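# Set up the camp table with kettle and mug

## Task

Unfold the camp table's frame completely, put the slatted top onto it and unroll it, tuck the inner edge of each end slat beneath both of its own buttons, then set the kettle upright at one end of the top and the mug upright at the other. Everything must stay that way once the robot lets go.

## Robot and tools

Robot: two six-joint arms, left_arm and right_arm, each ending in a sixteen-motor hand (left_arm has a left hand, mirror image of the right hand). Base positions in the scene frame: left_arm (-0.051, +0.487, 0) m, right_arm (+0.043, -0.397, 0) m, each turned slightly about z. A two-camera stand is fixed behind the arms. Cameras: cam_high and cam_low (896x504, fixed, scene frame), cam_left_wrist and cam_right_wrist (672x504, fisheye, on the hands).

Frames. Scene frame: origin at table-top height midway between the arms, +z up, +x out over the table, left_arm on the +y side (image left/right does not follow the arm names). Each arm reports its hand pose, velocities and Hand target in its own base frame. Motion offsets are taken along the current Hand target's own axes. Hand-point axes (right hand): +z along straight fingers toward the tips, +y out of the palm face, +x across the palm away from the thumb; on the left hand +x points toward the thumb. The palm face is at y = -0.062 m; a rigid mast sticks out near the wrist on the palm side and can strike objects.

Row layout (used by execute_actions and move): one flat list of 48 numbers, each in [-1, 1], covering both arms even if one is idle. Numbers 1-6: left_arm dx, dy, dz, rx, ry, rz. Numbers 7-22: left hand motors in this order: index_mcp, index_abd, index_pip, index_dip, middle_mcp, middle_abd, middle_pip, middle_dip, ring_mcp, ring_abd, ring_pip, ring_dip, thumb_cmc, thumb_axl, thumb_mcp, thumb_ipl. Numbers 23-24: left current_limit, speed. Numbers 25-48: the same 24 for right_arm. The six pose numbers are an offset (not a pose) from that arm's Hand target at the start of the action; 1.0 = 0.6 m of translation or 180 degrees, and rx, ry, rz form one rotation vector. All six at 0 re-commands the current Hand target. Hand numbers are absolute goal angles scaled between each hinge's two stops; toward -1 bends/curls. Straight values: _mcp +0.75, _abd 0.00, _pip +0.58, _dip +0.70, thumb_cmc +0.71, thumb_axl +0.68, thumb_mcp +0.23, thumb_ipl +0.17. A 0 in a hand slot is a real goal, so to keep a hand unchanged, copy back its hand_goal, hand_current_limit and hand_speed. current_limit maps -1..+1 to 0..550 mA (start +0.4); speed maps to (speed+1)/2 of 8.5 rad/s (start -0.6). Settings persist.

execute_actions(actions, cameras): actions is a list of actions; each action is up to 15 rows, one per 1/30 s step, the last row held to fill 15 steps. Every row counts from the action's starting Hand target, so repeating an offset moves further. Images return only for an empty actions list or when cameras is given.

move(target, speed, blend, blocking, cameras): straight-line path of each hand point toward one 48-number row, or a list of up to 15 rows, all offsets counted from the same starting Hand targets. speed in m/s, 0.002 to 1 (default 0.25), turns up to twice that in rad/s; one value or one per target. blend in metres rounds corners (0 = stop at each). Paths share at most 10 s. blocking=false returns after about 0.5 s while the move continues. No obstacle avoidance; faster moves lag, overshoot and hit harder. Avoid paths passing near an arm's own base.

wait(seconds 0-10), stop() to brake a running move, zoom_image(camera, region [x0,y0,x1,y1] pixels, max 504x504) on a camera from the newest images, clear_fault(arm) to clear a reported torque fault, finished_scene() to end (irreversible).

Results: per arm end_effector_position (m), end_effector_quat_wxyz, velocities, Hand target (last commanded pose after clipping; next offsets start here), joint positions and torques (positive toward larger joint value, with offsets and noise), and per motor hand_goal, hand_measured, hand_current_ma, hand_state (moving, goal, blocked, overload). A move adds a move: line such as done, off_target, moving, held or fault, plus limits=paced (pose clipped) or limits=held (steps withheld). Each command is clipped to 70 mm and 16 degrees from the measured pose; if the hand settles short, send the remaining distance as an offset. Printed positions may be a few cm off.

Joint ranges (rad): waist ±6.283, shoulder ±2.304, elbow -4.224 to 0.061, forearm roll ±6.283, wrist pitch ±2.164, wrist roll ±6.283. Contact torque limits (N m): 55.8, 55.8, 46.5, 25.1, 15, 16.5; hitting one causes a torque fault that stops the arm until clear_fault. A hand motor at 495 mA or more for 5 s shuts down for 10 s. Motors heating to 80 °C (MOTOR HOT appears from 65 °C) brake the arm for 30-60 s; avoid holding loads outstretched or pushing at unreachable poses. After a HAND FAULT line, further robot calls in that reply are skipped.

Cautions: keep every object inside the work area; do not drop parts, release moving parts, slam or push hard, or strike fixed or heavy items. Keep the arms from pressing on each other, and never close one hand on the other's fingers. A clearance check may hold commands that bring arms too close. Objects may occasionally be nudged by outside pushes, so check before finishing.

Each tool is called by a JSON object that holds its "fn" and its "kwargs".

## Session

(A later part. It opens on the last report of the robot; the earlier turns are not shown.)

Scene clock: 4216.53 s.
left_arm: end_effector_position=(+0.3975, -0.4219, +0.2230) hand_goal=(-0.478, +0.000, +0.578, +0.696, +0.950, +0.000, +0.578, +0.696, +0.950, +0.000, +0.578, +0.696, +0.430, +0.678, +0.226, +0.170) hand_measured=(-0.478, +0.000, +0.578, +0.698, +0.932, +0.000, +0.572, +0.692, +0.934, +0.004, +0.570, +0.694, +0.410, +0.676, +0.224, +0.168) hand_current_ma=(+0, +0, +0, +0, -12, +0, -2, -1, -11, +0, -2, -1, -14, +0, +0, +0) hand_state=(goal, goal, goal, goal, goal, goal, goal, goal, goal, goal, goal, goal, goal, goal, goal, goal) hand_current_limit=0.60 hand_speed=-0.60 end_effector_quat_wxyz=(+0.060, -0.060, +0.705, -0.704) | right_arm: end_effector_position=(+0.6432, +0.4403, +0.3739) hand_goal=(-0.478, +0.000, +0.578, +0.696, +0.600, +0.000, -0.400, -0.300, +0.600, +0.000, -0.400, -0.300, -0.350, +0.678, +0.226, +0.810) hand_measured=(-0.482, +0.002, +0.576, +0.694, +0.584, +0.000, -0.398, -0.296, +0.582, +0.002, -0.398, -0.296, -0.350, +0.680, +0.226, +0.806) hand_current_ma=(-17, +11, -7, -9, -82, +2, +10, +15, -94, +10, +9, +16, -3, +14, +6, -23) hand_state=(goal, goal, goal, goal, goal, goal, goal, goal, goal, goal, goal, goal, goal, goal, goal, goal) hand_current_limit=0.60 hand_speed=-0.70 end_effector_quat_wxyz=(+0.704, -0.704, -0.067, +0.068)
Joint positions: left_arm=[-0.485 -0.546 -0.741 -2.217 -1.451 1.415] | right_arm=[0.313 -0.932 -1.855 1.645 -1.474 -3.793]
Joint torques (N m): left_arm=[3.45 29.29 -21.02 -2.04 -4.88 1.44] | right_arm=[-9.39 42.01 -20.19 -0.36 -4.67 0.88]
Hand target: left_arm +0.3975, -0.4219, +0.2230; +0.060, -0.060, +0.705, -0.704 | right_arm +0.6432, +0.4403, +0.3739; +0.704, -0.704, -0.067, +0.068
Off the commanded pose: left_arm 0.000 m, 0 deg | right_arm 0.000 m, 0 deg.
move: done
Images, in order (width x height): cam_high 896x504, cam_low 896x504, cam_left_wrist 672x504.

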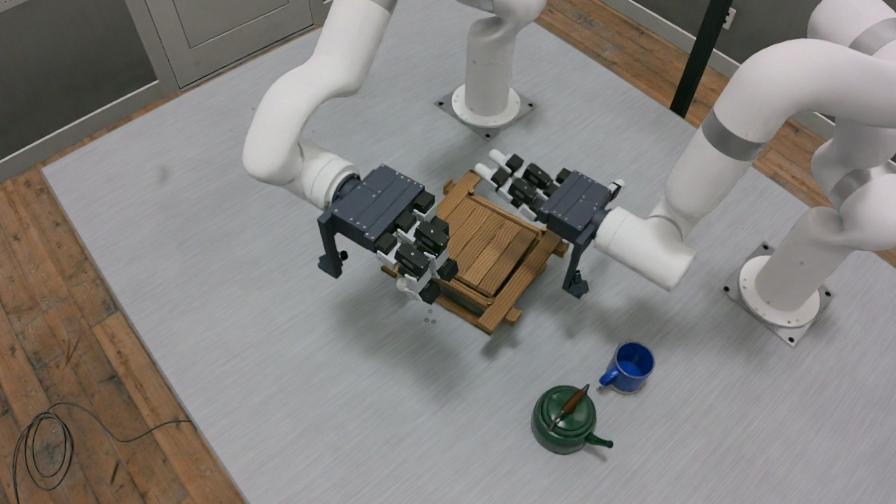

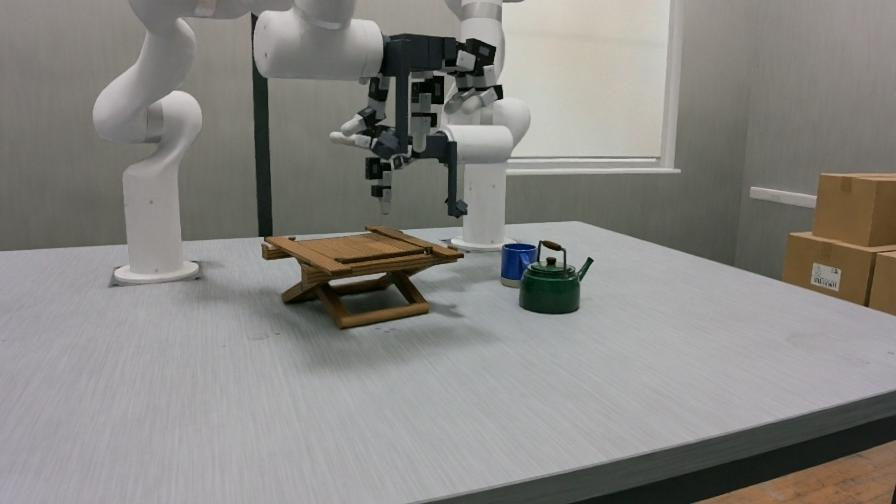

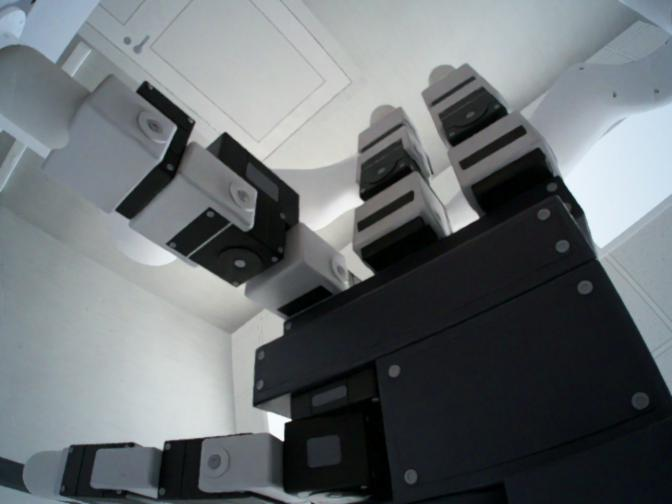

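{"fn": "move", "kwargs": {"target": [0,0.0333,0,0,0,0,-0.478,0,0.578,0.696,0.95,0,0.578,0.696,0.95,0,0.578,0.696,0.43,0.678,0.226,0.17,0.6,-0.6,0,0,0,0,0,0,-0.478,0,0.578,0.696,0.6,0,-0.4,-0.3,0.6,0,-0.4,-0.3,-0.35,0.678,0.226,0.81,0.6,-0.7], "speed": 0.02, "cameras": ["cam_high","cam_low"]}}

{"fn": "zoom_image", "kwargs": {"camera": "cam_high", "region": [440, 150, 640, 350]}}

{"fn": "zoom_image", "kwargs": {"camera": "cam_low", "region": [330, 180, 480, 280]}}

Scene clock: 4221.57 s.
left_arm: end_effector_position=(+0.3974, -0.4219, +0.2031) hand_goal=(-0.478, +0.000, +0.578, +0.696, +0.950, +0.000, +0.578, +0.696, +0.950, +0.000, +0.578, +0.696, +0.430, +0.678, +0.226, +0.170) hand_measured=(-0.478, +0.000, +0.578, +0.698, +0.932, +0.000, +0.572, +0.692, +0.934, +0.004, +0.570, +0.694, +0.410, +0.676, +0.224, +0.168) hand_current_ma=(+0, +0, +0, +0, -12, +0, -2, -1, -11, +0, -2, -1, -14, +0, +0, +0) hand_state=(goal, goal, goal, goal, goal, goal, goal, goal, goal, goal, goal, goal, goal, goal, goal, goal) hand_current_limit=0.60 hand_speed=-0.60 end_effector_quat_wxyz=(+0.060, -0.060, +0.705, -0.704) | right_arm: end_effector_position=(+0.6432, +0.4403, +0.3739) hand_goal=(-0.478, +0.000, +0.578, +0.696, +0.600, +0.000, -0.400, -0.300, +0.600, +0.000, -0.400, -0.300, -0.350, +0.678, +0.226, +0.810) hand_measured=(-0.482, +0.002, +0.576, +0.694, +0.584, +0.000, -0.398, -0.296, +0.582, +0.002, -0.398, -0.296, -0.350, +0.680, +0.226, +0.806) hand_current_ma=(-17, +11, -7, -9, -82, +2, +10, +15, -94, +10, +9, +16, -3, +14, +6, -23) hand_state=(goal, goal, goal, goal, goal, goal, goal, goal, goal, goal, goal, goal, goal, goal, goal, goal) hand_current_limit=0.60 hand_speed=-0.70 end_effector_quat_wxyz=(+0.704, -0.704, -0.067, +0.068)
Joint positions: left_arm=[-0.485 -0.597 -0.749 -2.22 -1.477 1.449] | right_arm=[0.313 -0.932 -1.855 1.645 -1.474 -3.793]
Joint torques (N m): left_arm=[3.87 32.19 -20.67 -1.59 -4.95 1.39] | right_arm=[-10.17 41.43 -19.96 -0.84 -4.58 1.11]
Hand target: left_arm +0.3975, -0.4219, +0.2030; +0.060, -0.060, +0.705, -0.704 | right_arm +0.6432, +0.4403, +0.3739; +0.704, -0.704, -0.067, +0.068
Off the commanded pose: left_arm 0.000 m, 0 deg | right_arm 0.000 m, 0 deg.
move: done
Images, in order (width x height): cam_high 896x504, cam_low 896x504.

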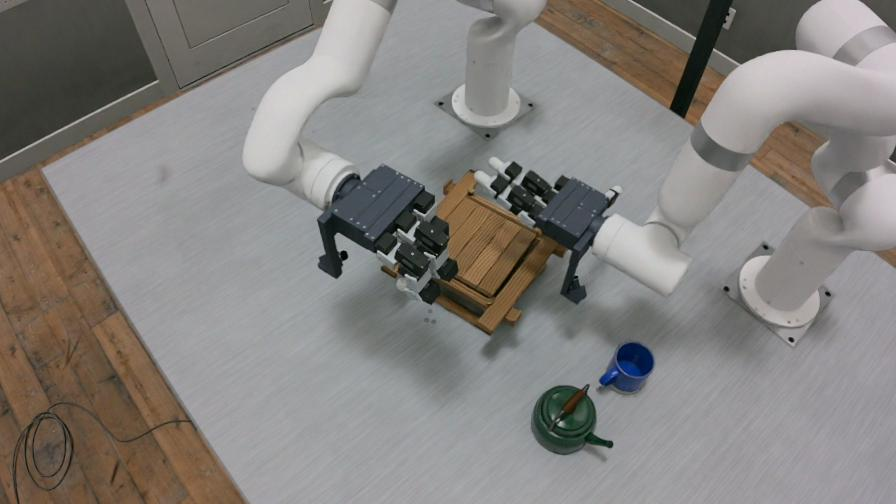

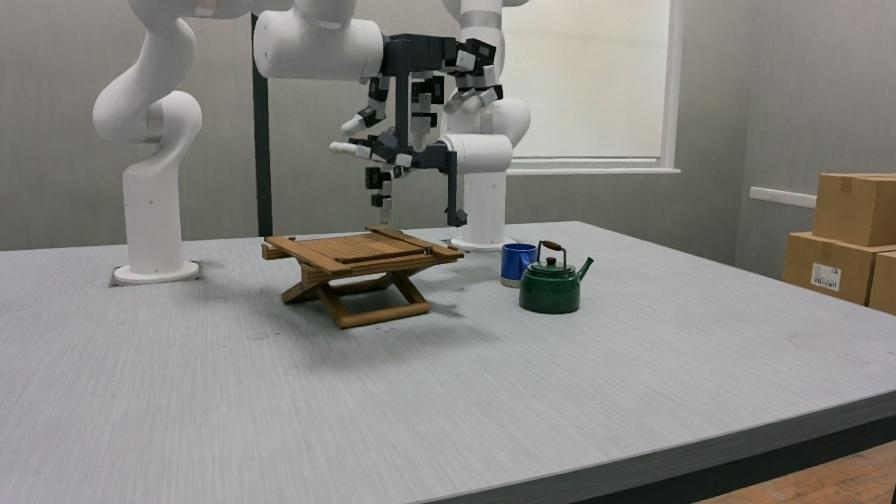

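Scaled by 2.520 from the camera's 896x504 image, which has a finer 1280x720 frame.

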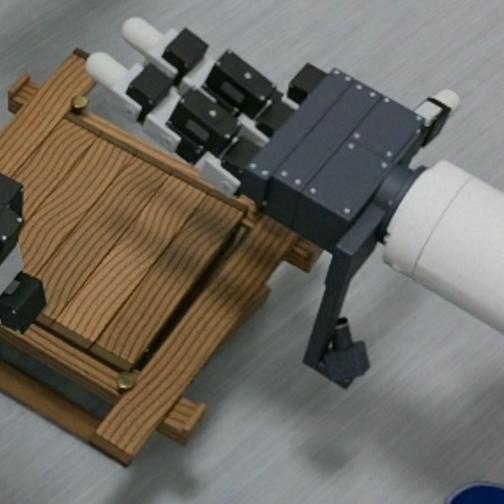

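Scaled by 3.360 from the camera's 896x504 image, which has a finer 1280x720 frame.

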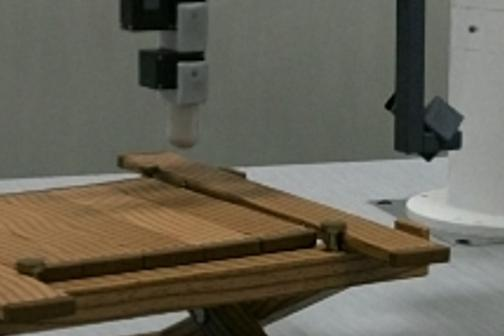

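{"fn": "move", "kwargs": {"target": [[0,0,-0.011,0,0,0,-0.478,0,0.578,0.696,0.95,0,0.578,0.696,0.95,0,0.578,0.696,0.43,0.678,0.226,0.17,0.6,-0.6,0,0,0,0,0,0,-0.478,0,0.578,0.696,0.6,0,-0.4,-0.3,0.6,0,-0.4,-0.3,-0.35,0.678,0.226,0.81,0.6,-0.7],[0,0.0167,-0.011,0,0,0,-0.478,0,0.578,0.696,0.95,0,0.578,0.696,0.95,0,0.578,0.696,0.43,0.678,0.226,0.17,0.6,-0.6,0,0,0,0,0,0,-0.478,0,0.578,0.696,0.6,0,-0.4,-0.3,0.6,0,-0.4,-0.3,-0.35,0.678,0.226,0.81,0.6,-0.7]], "speed": 0.02, "cameras": ["cam_low"]}}

{"fn": "zoom_image", "kwargs": {"camera": "cam_low", "region": [330, 180, 480, 280]}}

Scene clock: 4230.30 s.
left_arm: end_effector_position=(+0.3963, -0.4154, +0.1930) hand_goal=(-0.478, +0.000, +0.578, +0.696, +0.950, +0.000, +0.578, +0.696, +0.950, +0.000, +0.578, +0.696, +0.430, +0.678, +0.226, +0.170) hand_measured=(-0.478, +0.000, +0.578, +0.698, +0.932, +0.000, +0.572, +0.692, +0.934, +0.004, +0.570, +0.694, +0.410, +0.676, +0.224, +0.168) hand_current_ma=(+0, +0, +0, +0, -12, +0, -2, -1, -11, +0, -2, -1, -14, +0, +0, +0) hand_state=(goal, goal, goal, goal, goal, goal, goal, goal, goal, goal, goal, goal, goal, goal, goal, goal) hand_current_limit=0.60 hand_speed=-0.60 end_effector_quat_wxyz=(+0.060, -0.060, +0.705, -0.704) | right_arm: end_effector_position=(+0.6432, +0.4403, +0.3739) hand_goal=(-0.478, +0.000, +0.578, +0.696, +0.600, +0.000, -0.400, -0.300, +0.600, +0.000, -0.400, -0.300, -0.350, +0.678, +0.226, +0.810) hand_measured=(-0.482, +0.002, +0.576, +0.694, +0.584, +0.000, -0.398, -0.296, +0.582, +0.002, -0.398, -0.296, -0.350, +0.680, +0.226, +0.806) hand_current_ma=(-17, +11, -7, -9, -82, +2, +10, +15, -94, +10, +9, +16, -3, +14, +6, -23) hand_state=(goal, goal, goal, goal, goal, goal, goal, goal, goal, goal, goal, goal, goal, goal, goal, goal) hand_current_limit=0.60 hand_speed=-0.70 end_effector_quat_wxyz=(+0.704, -0.704, -0.067, +0.068)
Joint positions: left_arm=[-0.472 -0.617 -0.744 -2.21 -1.494 1.469] | right_arm=[0.313 -0.932 -1.855 1.645 -1.474 -3.793]
Joint torques (N m): left_arm=[4.76 32.15 -19.25 -1.79 -4.9 1.57] | right_arm=[-9.92 42.99 -20.27 -0.54 -4.61 1.08]
Hand target: left_arm +0.3963, -0.4154, +0.1930; +0.060, -0.060, +0.705, -0.704 | right_arm +0.6432, +0.4403, +0.3739; +0.704, -0.704, -0.067, +0.068
Off the commanded pose: left_arm 0.000 m, 0 deg | right_arm 0.000 m, 0 deg.
move: done
Images, in order (width x height): cam_low 896x504.

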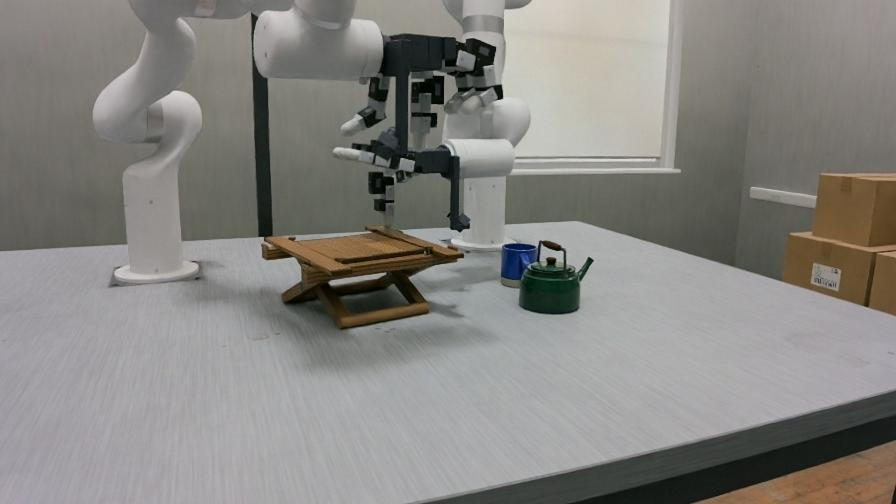

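Scaled by 3.360 from the camera's 896x504 image, which has a finer 1280x720 frame.

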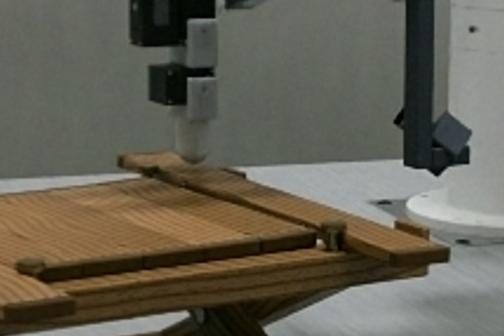

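{"fn": "move", "kwargs": {"target": [0,0.01,0,0,0,0,-0.478,0,0.578,0.696,0.95,0,0.578,0.696,0.95,0,0.578,0.696,0.43,0.678,0.226,0.17,0.6,-0.6,0,0,0,0,0,0,-0.478,0,0.578,0.696,0.6,0,-0.4,-0.3,0.6,0,-0.4,-0.3,-0.35,0.678,0.226,0.81,0.6,-0.7], "speed": 0.02, "cameras": ["cam_low","cam_high"]}}

{"fn": "zoom_image", "kwargs": {"camera": "cam_low", "region": [330, 180, 480, 280]}}

Scene clock: 4235.17 s.
left_arm: end_effector_position=(+0.3963, -0.4153, +0.1870) hand_goal=(-0.478, +0.000, +0.578, +0.696, +0.950, +0.000, +0.578, +0.696, +0.950, +0.000, +0.578, +0.696, +0.430, +0.678, +0.226, +0.170) hand_measured=(-0.478, +0.000, +0.578, +0.698, +0.932, +0.000, +0.572, +0.692, +0.934, +0.004, +0.570, +0.694, +0.410, +0.676, +0.224, +0.168) hand_current_ma=(+0, +0, +0, +0, -12, +0, -2, -1, -11, +0, -2, -1, -14, +0, +0, +0) hand_state=(goal, goal, goal, goal, goal, goal, goal, goal, goal, goal, goal, goal, goal, goal, goal, goal) hand_current_limit=0.60 hand_speed=-0.60 end_effector_quat_wxyz=(+0.060, -0.060, +0.705, -0.704) | right_arm: end_effector_position=(+0.6432, +0.4403, +0.3739) hand_goal=(-0.478, +0.000, +0.578, +0.696, +0.600, +0.000, -0.400, -0.300, +0.600, +0.000, -0.400, -0.300, -0.350, +0.678, +0.226, +0.810) hand_measured=(-0.482, +0.002, +0.576, +0.694, +0.584, +0.000, -0.398, -0.296, +0.582, +0.002, -0.398, -0.296, -0.350, +0.680, +0.226, +0.806) hand_current_ma=(-17, +11, -7, -9, -82, +2, +10, +15, -94, +10, +9, +16, -3, +14, +6, -23) hand_state=(goal, goal, goal, goal, goal, goal, goal, goal, goal, goal, goal, goal, goal, goal, goal, goal) hand_current_limit=0.60 hand_speed=-0.70 end_effector_quat_wxyz=(+0.704, -0.704, -0.067, +0.068)
Joint positions: left_arm=[-0.472 -0.633 -0.747 -2.211 -1.501 1.479] | right_arm=[0.313 -0.932 -1.855 1.645 -1.474 -3.793]
Joint torques (N m): left_arm=[4.23 32.45 -18.2 -1.56 -4.97 1.46] | right_arm=[-8.37 42.73 -20.16 -0.64 -4.64 0.87]
Hand target: left_arm +0.3963, -0.4153, +0.1870; +0.060, -0.060, +0.705, -0.704 | right_arm +0.6432, +0.4403, +0.3739; +0.704, -0.704, -0.067, +0.068
Off the commanded pose: left_arm 0.000 m, 0 deg | right_arm 0.000 m, 0 deg.
move: done
Images, in order (width x height): cam_high 896x504, cam_low 896x504.

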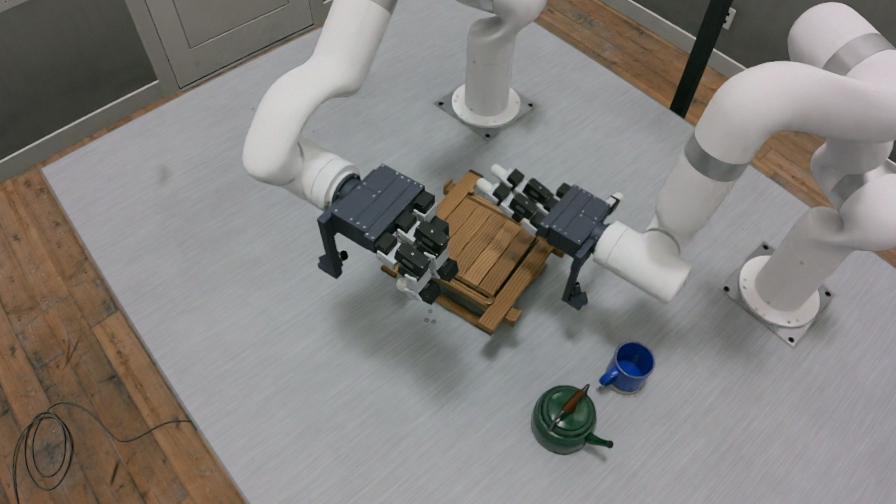

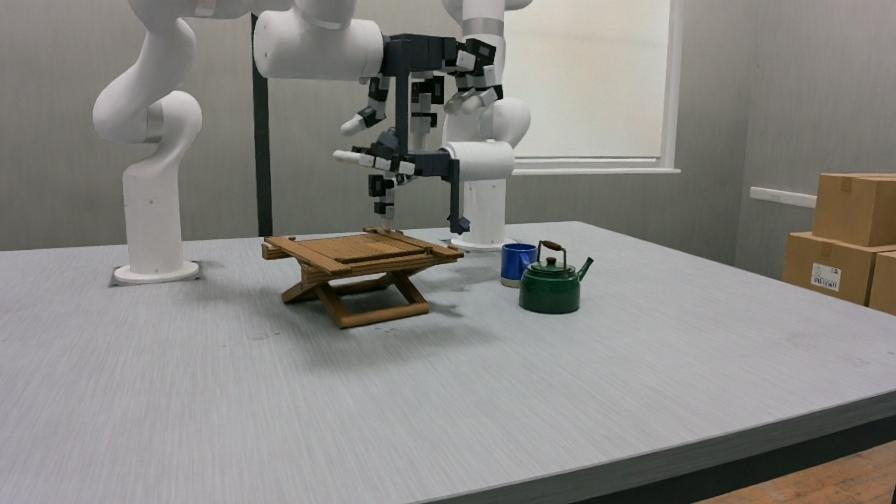

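Scaled by 3.360 from the camera's 896x504 image, which has a finer 1280x720 frame.

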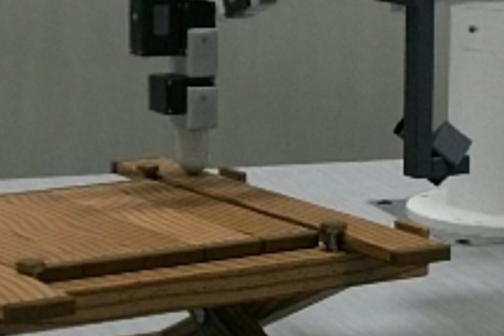

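{"fn": "zoom_image", "kwargs": {"camera": "cam_low", "region": [350, 210, 430, 260]}}

Scaled by 6.300 from the camera's 896x504 image, which has a finer 1280x720 frame.

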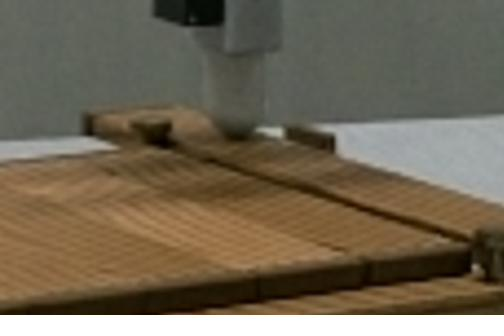

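{"fn": "move", "kwargs": {"target": [[0,-0.2,0,0,0,0,-0.478,0,0.578,0.696,0.95,0,0.578,0.696,0.95,0,0.578,0.696,0.43,0.678,0.226,0.17,0.6,-0.6,0,0,0,0,0,0,-0.478,0,0.578,0.696,0.6,0,-0.4,-0.3,0.6,0,-0.4,-0.3,-0.35,0.678,0.226,0.81,0.6,-0.7],[-0.05,-0.25,-0.25,0,0,0,-0.478,0,0.578,0.696,0.95,0,0.578,0.696,0.95,0,0.578,0.696,0.43,0.678,0.226,0.17,0.6,-0.6,0.15,0,0,0,0,0,-0.478,0,0.578,0.696,0.6,0,-0.4,-0.3,0.6,0,-0.4,-0.3,-0.35,0.678,0.226,0.81,0.6,-0.7]], "speed": [0.06,0.15], "cameras": ["cam_high","cam_low"]}}

{"fn": "zoom_image", "kwargs": {"camera": "cam_high", "region": [430, 160, 590, 350]}}

{"fn": "zoom_image", "kwargs": {"camera": "cam_low", "region": [250, 200, 480, 340]}}

Scene clock: 4246.10 s.
left_arm: end_effector_position=(+0.4005, -0.2626, +0.3372) hand_goal=(-0.478, +0.000, +0.578, +0.696, +0.950, +0.000, +0.578, +0.696, +0.950, +0.000, +0.578, +0.696, +0.430, +0.678, +0.226, +0.170) hand_measured=(-0.478, +0.000, +0.578, +0.698, +0.932, +0.000, +0.572, +0.692, +0.934, +0.004, +0.570, +0.694, +0.410, +0.676, +0.224, +0.168) hand_current_ma=(+0, +0, +0, +0, -12, +0, -2, -1, -11, +0, -2, -1, -14, +0, +0, +0) hand_state=(goal, goal, goal, goal, goal, goal, goal, goal, goal, goal, goal, goal, goal, goal, goal, goal) hand_current_limit=0.60 hand_speed=-0.60 end_effector_quat_wxyz=(+0.060, -0.060, +0.705, -0.704) | right_arm: end_effector_position=(+0.7316, +0.4573, +0.3738) hand_goal=(-0.478, +0.000, +0.578, +0.696, +0.600, +0.000, -0.400, -0.300, +0.600, +0.000, -0.400, -0.300, -0.350, +0.678, +0.226, +0.810) hand_measured=(-0.482, +0.002, +0.576, +0.694, +0.584, +0.000, -0.398, -0.296, +0.582, +0.002, -0.398, -0.296, -0.350, +0.680, +0.226, +0.806) hand_current_ma=(-17, +11, -7, -9, -82, +2, +10, +15, -94, +10, +9, +16, -3, +14, +6, -23) hand_state=(goal, goal, goal, goal, goal, goal, goal, goal, goal, goal, goal, goal, goal, goal, goal, goal) hand_current_limit=0.60 hand_speed=-0.70 end_effector_quat_wxyz=(+0.704, -0.704, -0.067, +0.067)
Joint positions: left_arm=[-0.109 -0.19 -0.621 -1.825 -1.454 1.155] | right_arm=[0.299 -1.356 -2.614 1.605 -1.467 -3.456]
Joint torques (N m): left_arm=[3.59 40.61 -13.42 1.56 -4.65 -1.81] | right_arm=[-3.35 33.57 -19.73 -0.7 -4.83 0.99]
Hand target: left_arm +0.4005, -0.2626, +0.3372; +0.060, -0.060, +0.705, -0.704 | right_arm +0.7316, +0.4574, +0.3738; +0.704, -0.704, -0.067, +0.068
Off the commanded pose: left_arm 0.000 m, 0 deg | right_arm 0.000 m, 0 deg.
move: done
Images, in order (width x height): cam_high 896x504, cam_low 896x504.

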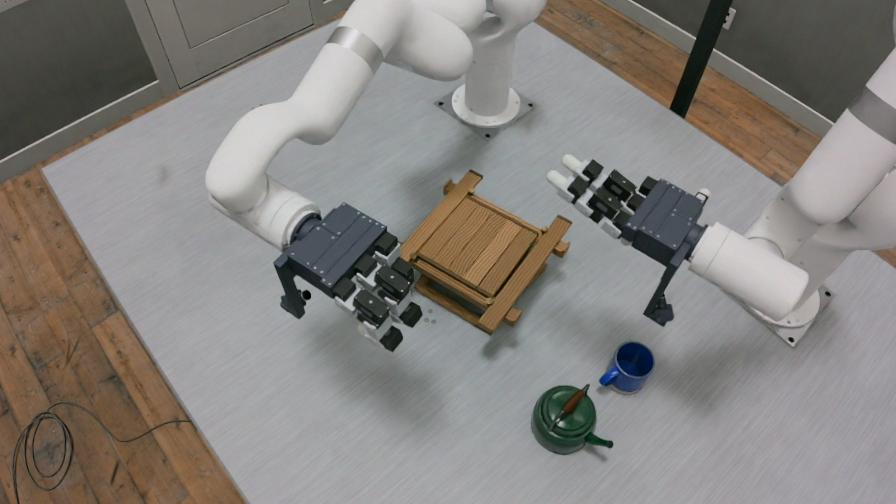

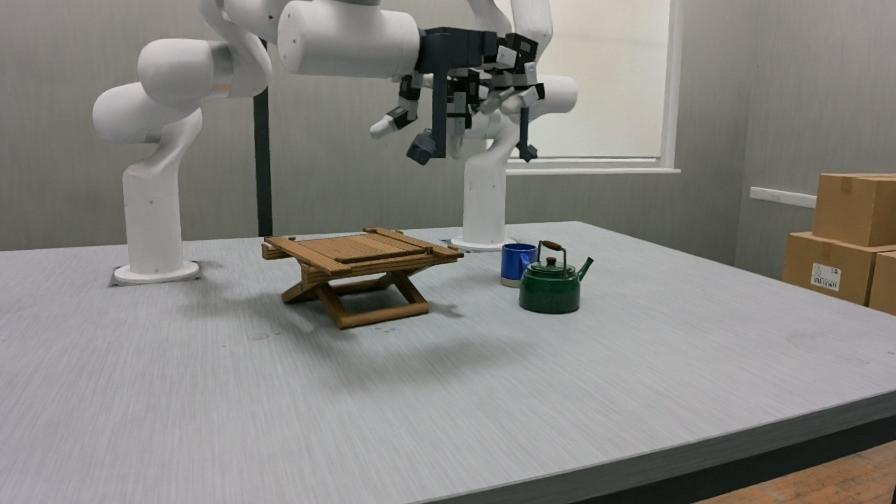

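Scaled by 2.653 from the camera's 896x504 image, which has a finer 1280x720 frame.

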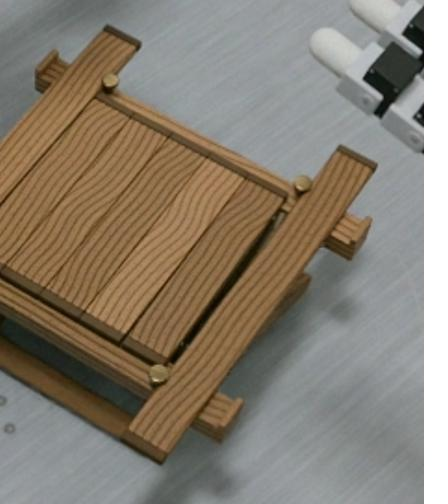

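Scaled by 2.191 from the camera's 896x504 image, which has a finer 1280x720 frame.

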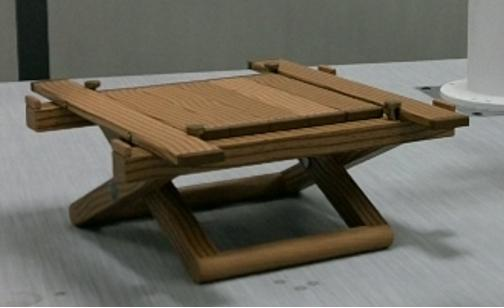

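{"fn": "execute_actions", "kwargs": {"actions": []}}

{"fn": "zoom_image", "kwargs": {"camera": "cam_high", "region": [500, 190, 600, 260]}}

{"fn": "zoom_image", "kwargs": {"camera": "cam_high", "region": [440, 260, 540, 330]}}

{"fn": "zoom_image", "kwargs": {"camera": "cam_low", "region": [340, 200, 500, 290]}}

Scene clock: 4265.97 s.
left_arm: end_effector_position=(+0.4005, -0.2626, +0.3372) hand_goal=(-0.478, +0.000, +0.578, +0.696, +0.950, +0.000, +0.578, +0.696, +0.950, +0.000, +0.578, +0.696, +0.430, +0.678, +0.226, +0.170) hand_measured=(-0.478, +0.000, +0.578, +0.698, +0.932, +0.000, +0.572, +0.692, +0.934, +0.004, +0.570, +0.694, +0.410, +0.676, +0.224, +0.168) hand_current_ma=(+0, +0, +0, +0, -12, +0, -2, -1, -11, +0, -2, -1, -14, +0, +0, +0) hand_state=(goal, goal, goal, goal, goal, goal, goal, goal, goal, goal, goal, goal, goal, goal, goal, goal) hand_current_limit=0.60 hand_speed=-0.60 end_effector_quat_wxyz=(+0.060, -0.060, +0.705, -0.704) | right_arm: end_effector_position=(+0.7315, +0.4573, +0.3738) hand_goal=(-0.478, +0.000, +0.578, +0.696, +0.600, +0.000, -0.400, -0.300, +0.600, +0.000, -0.400, -0.300, -0.350, +0.678, +0.226, +0.810) hand_measured=(-0.482, +0.002, +0.576, +0.694, +0.584, +0.000, -0.398, -0.296, +0.582, +0.002, -0.398, -0.296, -0.350, +0.680, +0.226, +0.806) hand_current_ma=(-17, +11, -7, -9, -82, +2, +10, +15, -94, +10, +9, +16, -3, +14, +6, -23) hand_state=(goal, goal, goal, goal, goal, goal, goal, goal, goal, goal, goal, goal, goal, goal, goal, goal) hand_current_limit=0.60 hand_speed=-0.70 end_effector_quat_wxyz=(+0.704, -0.704, -0.067, +0.067)
Joint positions: left_arm=[-0.109 -0.19 -0.621 -1.825 -1.454 1.155] | right_arm=[0.299 -1.356 -2.614 1.605 -1.467 -3.456]
Joint velocities: within noise
Joint torques (N m): left_arm=[4.76 39.58 -17.15 1.51 -4.44 -1.55] | right_arm=[3.73 35.81 -20.66 -0.7 -4.91 0.94]
Hand target: left_arm +0.4005, -0.2626, +0.3372; +0.060, -0.060, +0.705, -0.704 | right_arm +0.7316, +0.4574, +0.3738; +0.704, -0.704, -0.067, +0.068
Off the commanded pose: left_arm 0.000 m, 0 deg | right_arm 0.000 m, 0 deg.

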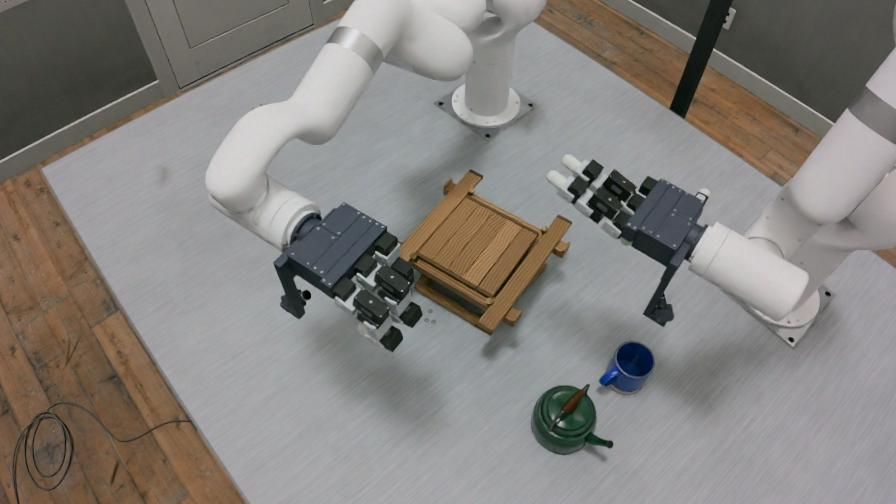

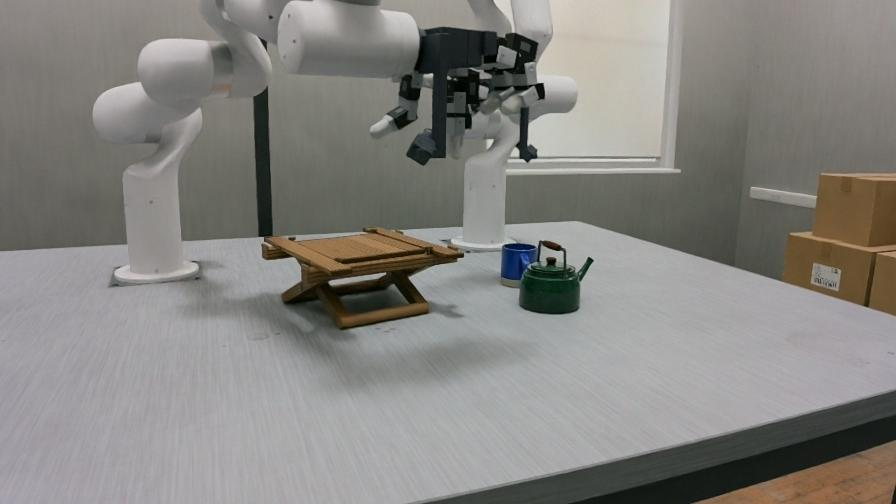

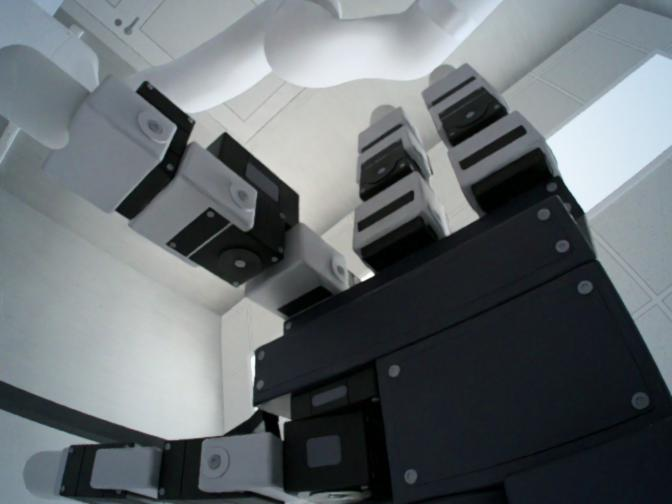

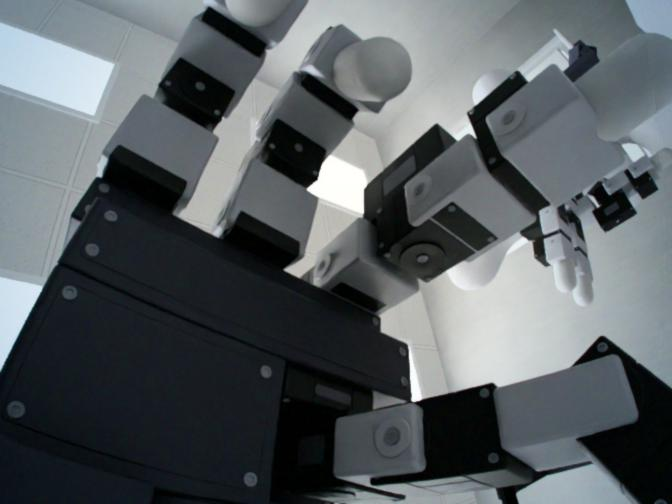

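Scaled by 5.040 from the camera's 896x504 image, which has a finer 1280x720 frame.

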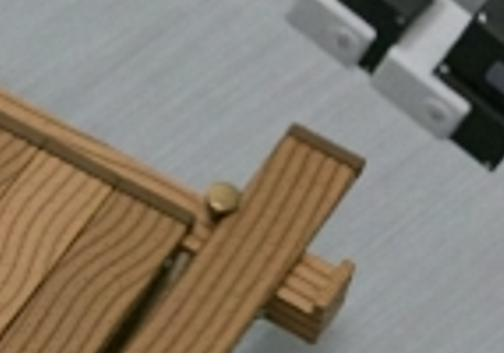

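Scaled by 5.040 from the camera's 896x504 image, which has a finer 1280x720 frame.

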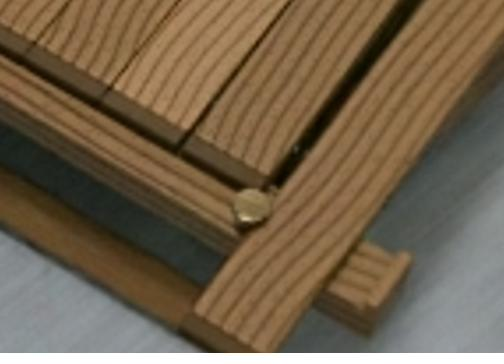

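Scaled by 3.150 from the camera's 896x504 image, which has a finer 1280x720 frame.

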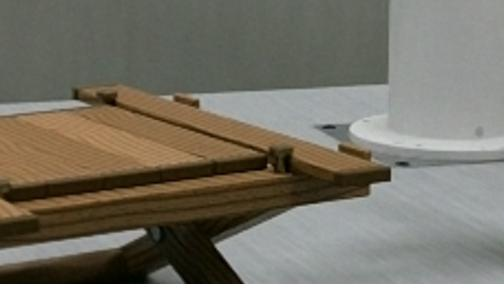

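{"fn": "zoom_image", "kwargs": {"camera": "cam_low", "region": [415, 238, 447, 262]}}

{"fn": "zoom_image", "kwargs": {"camera": "cam_low", "region": [358, 218, 390, 242]}}

{"fn": "zoom_image", "kwargs": {"camera": "cam_high", "region": [476, 290, 504, 311]}}

{"fn": "zoom_image", "kwargs": {"camera": "cam_high", "region": [530, 218, 558, 239]}}

Scaled by 15.750 from the camera's 896x504 image, which has a finer 1280x720 frame.

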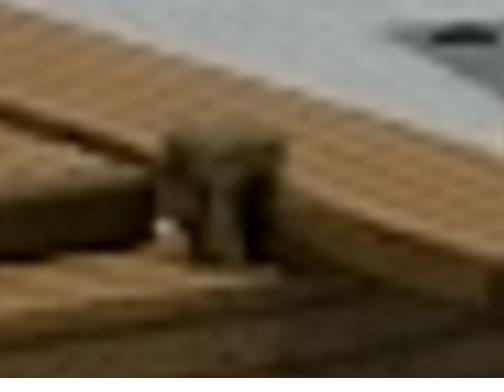

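Scaled by 15.750 from the camera's 896x504 image, which has a finer 1280x720 frame.

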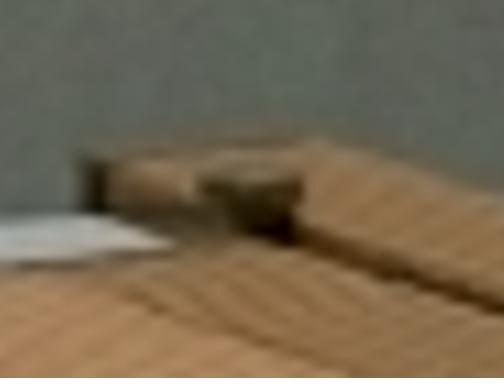

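Scaled by 18.000 from the camera's 896x504 image, which has a finer 1280x720 frame.

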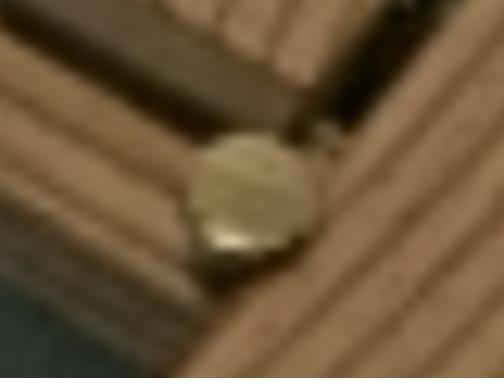

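Scaled by 18.000 from the camera's 896x504 image, which has a finer 1280x720 frame.

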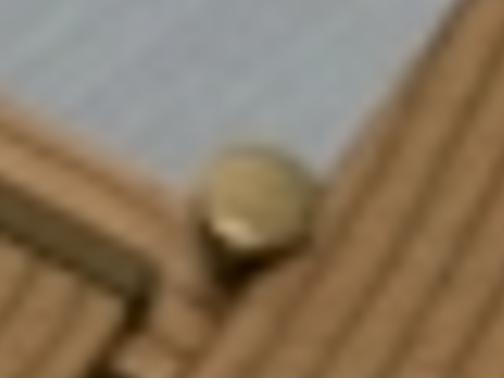

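{"fn": "zoom_image", "kwargs": {"camera": "cam_high", "region": [457, 180, 485, 201]}}

{"fn": "zoom_image", "kwargs": {"camera": "cam_high", "region": [398, 240, 440, 272]}}

{"fn": "zoom_image", "kwargs": {"camera": "cam_low", "region": [260, 225, 360, 290]}}

Scaled by 18.000 from the camera's 896x504 image, which has a finer 1280x720 frame.

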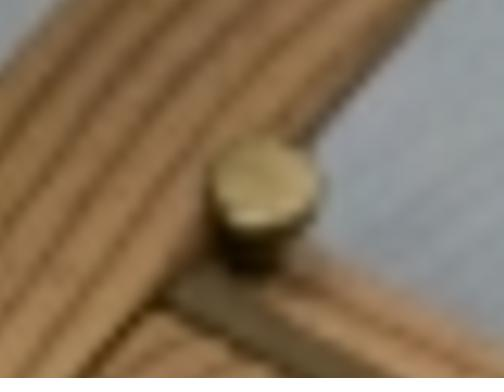

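Scaled by 12.000 from the camera's 896x504 image, which has a finer 1280x720 frame.

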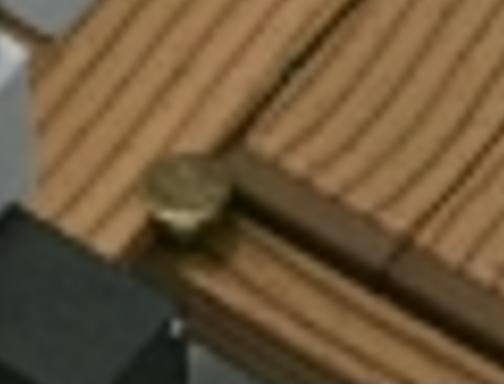

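Scaled by 5.040 from the camera's 896x504 image, which has a finer 1280x720 frame.

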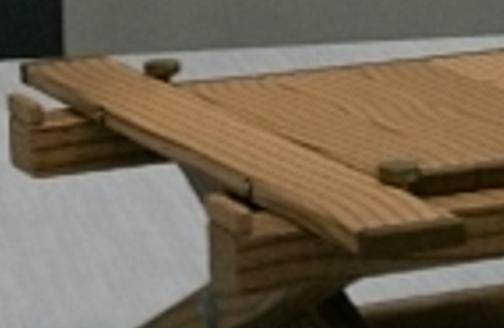

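{"fn": "move", "kwargs": {"target": [[-0.0727,0.1453,0.1617,0,-0.0233,0, -0.478,0,0.578,0.696, -0.478,0,0.578,0.696, 0.95,0,0.578,0.696, 0.43,0.678,0.226,0.17, 0.6,-0.6, 0,0,0,0,0,0, -0.478,0,0.578,0.696, 0.6,0,-0.4,-0.3, 0.6,0,-0.4,-0.3, -0.35,0.678,0.226,0.81, 0.6,-0.7],[-0.0727,0.2537,0.1617,0,-0.0233,0, -0.478,0,0.578,0.696, -0.478,0,0.578,0.696, 0.95,0,0.578,0.696, 0.43,0.678,0.226,0.17, 0.6,-0.6, 0,0,0,0,0,0, -0.478,0,0.578,0.696, 0.6,0,-0.4,-0.3, 0.6,0,-0.4,-0.3, -0.35,0.678,0.226,0.81, 0.6,-0.7]], "speed": [0.15, 0.06], "cameras": ["cam_high","cam_low"]}}

{"fn": "zoom_image", "kwargs": {"camera": "cam_high", "region": [460, 190, 600, 330]}}

{"fn": "zoom_image", "kwargs": {"camera": "cam_low", "region": [340, 180, 500, 270]}}

Scene clock: 4304.10 s.
left_arm: end_effector_position=(+0.4599, -0.3506, +0.1849) hand_goal=(-0.478, +0.000, +0.578, +0.696, -0.478, +0.000, +0.578, +0.696, +0.950, +0.000, +0.578, +0.696, +0.430, +0.678, +0.226, +0.170) hand_measured=(-0.478, +0.000, +0.578, +0.698, -0.476, +0.000, +0.574, +0.692, +0.934, +0.004, +0.570, +0.694, +0.410, +0.676, +0.224, +0.168) hand_current_ma=(+0, +0, +0, +0, +0, +0, -1, -1, -11, +0, -2, -1, -14, +0, +0, +0) hand_state=(goal, goal, goal, goal, goal, goal, goal, goal, goal, goal, goal, goal, goal, goal, goal, goal) hand_current_limit=0.60 hand_speed=-0.60 end_effector_quat_wxyz=(+0.086, -0.086, +0.702, -0.701) | right_arm: end_effector_position=(+0.7315, +0.4573, +0.3738) hand_goal=(-0.478, +0.000, +0.578, +0.696, +0.600, +0.000, -0.400, -0.300, +0.600, +0.000, -0.400, -0.300, -0.350, +0.678, +0.226, +0.810) hand_measured=(-0.482, +0.002, +0.576, +0.694, +0.584, +0.000, -0.398, -0.296, +0.582, +0.002, -0.398, -0.296, -0.350, +0.680, +0.226, +0.806) hand_current_ma=(-17, +11, -7, -9, -82, +2, +10, +15, -94, +10, +9, +16, -3, +14, +6, -23) hand_state=(goal, goal, goal, goal, goal, goal, goal, goal, goal, goal, goal, goal, goal, goal, goal, goal) hand_current_limit=0.60 hand_speed=-0.70 end_effector_quat_wxyz=(+0.704, -0.704, -0.067, +0.067)
Joint positions: left_arm=[-0.298 -0.665 -0.805 -2.108 -1.497 1.45] | right_arm=[0.299 -1.356 -2.614 1.605 -1.467 -3.456]
Joint torques (N m): left_arm=[3.62 35.35 -19.15 -1.67 -4.9 1.52] | right_arm=[5.24 35.9 -20.51 -0.32 -4.82 1.04]
Hand target: left_arm +0.4599, -0.3506, +0.1849; +0.086, -0.086, +0.702, -0.701 | right_arm +0.7315, +0.4573, +0.3738; +0.704, -0.704, -0.067, +0.067
Off the commanded pose: left_arm 0.000 m, 0 deg | right_arm 0.000 m, 0 deg.
move: done
Images, in order (width x height): cam_high 896x504, cam_low 896x504.

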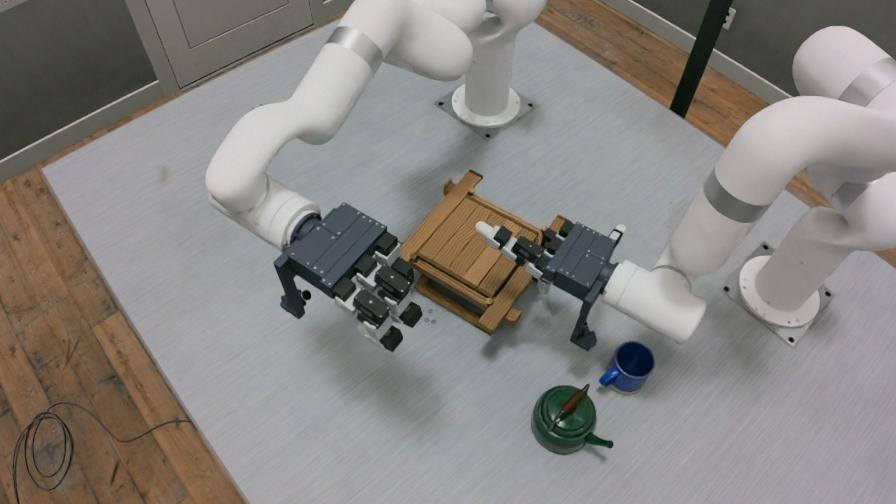

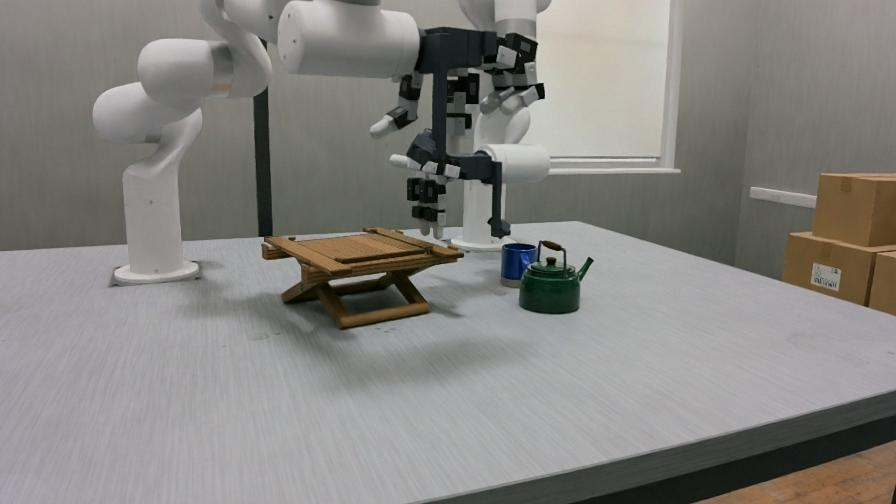

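Scaled by 3.600 from the camera's 896x504 image, which has a finer 1280x720 frame.

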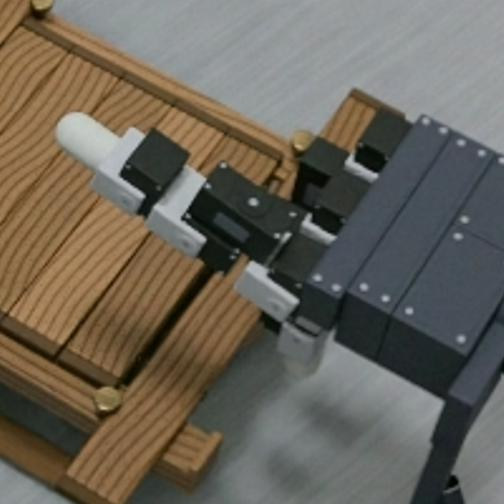

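Scaled by 3.150 from the camera's 896x504 image, which has a finer 1280x720 frame.

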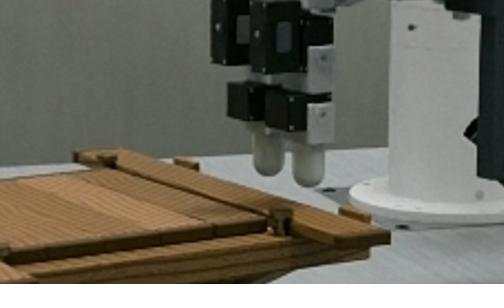

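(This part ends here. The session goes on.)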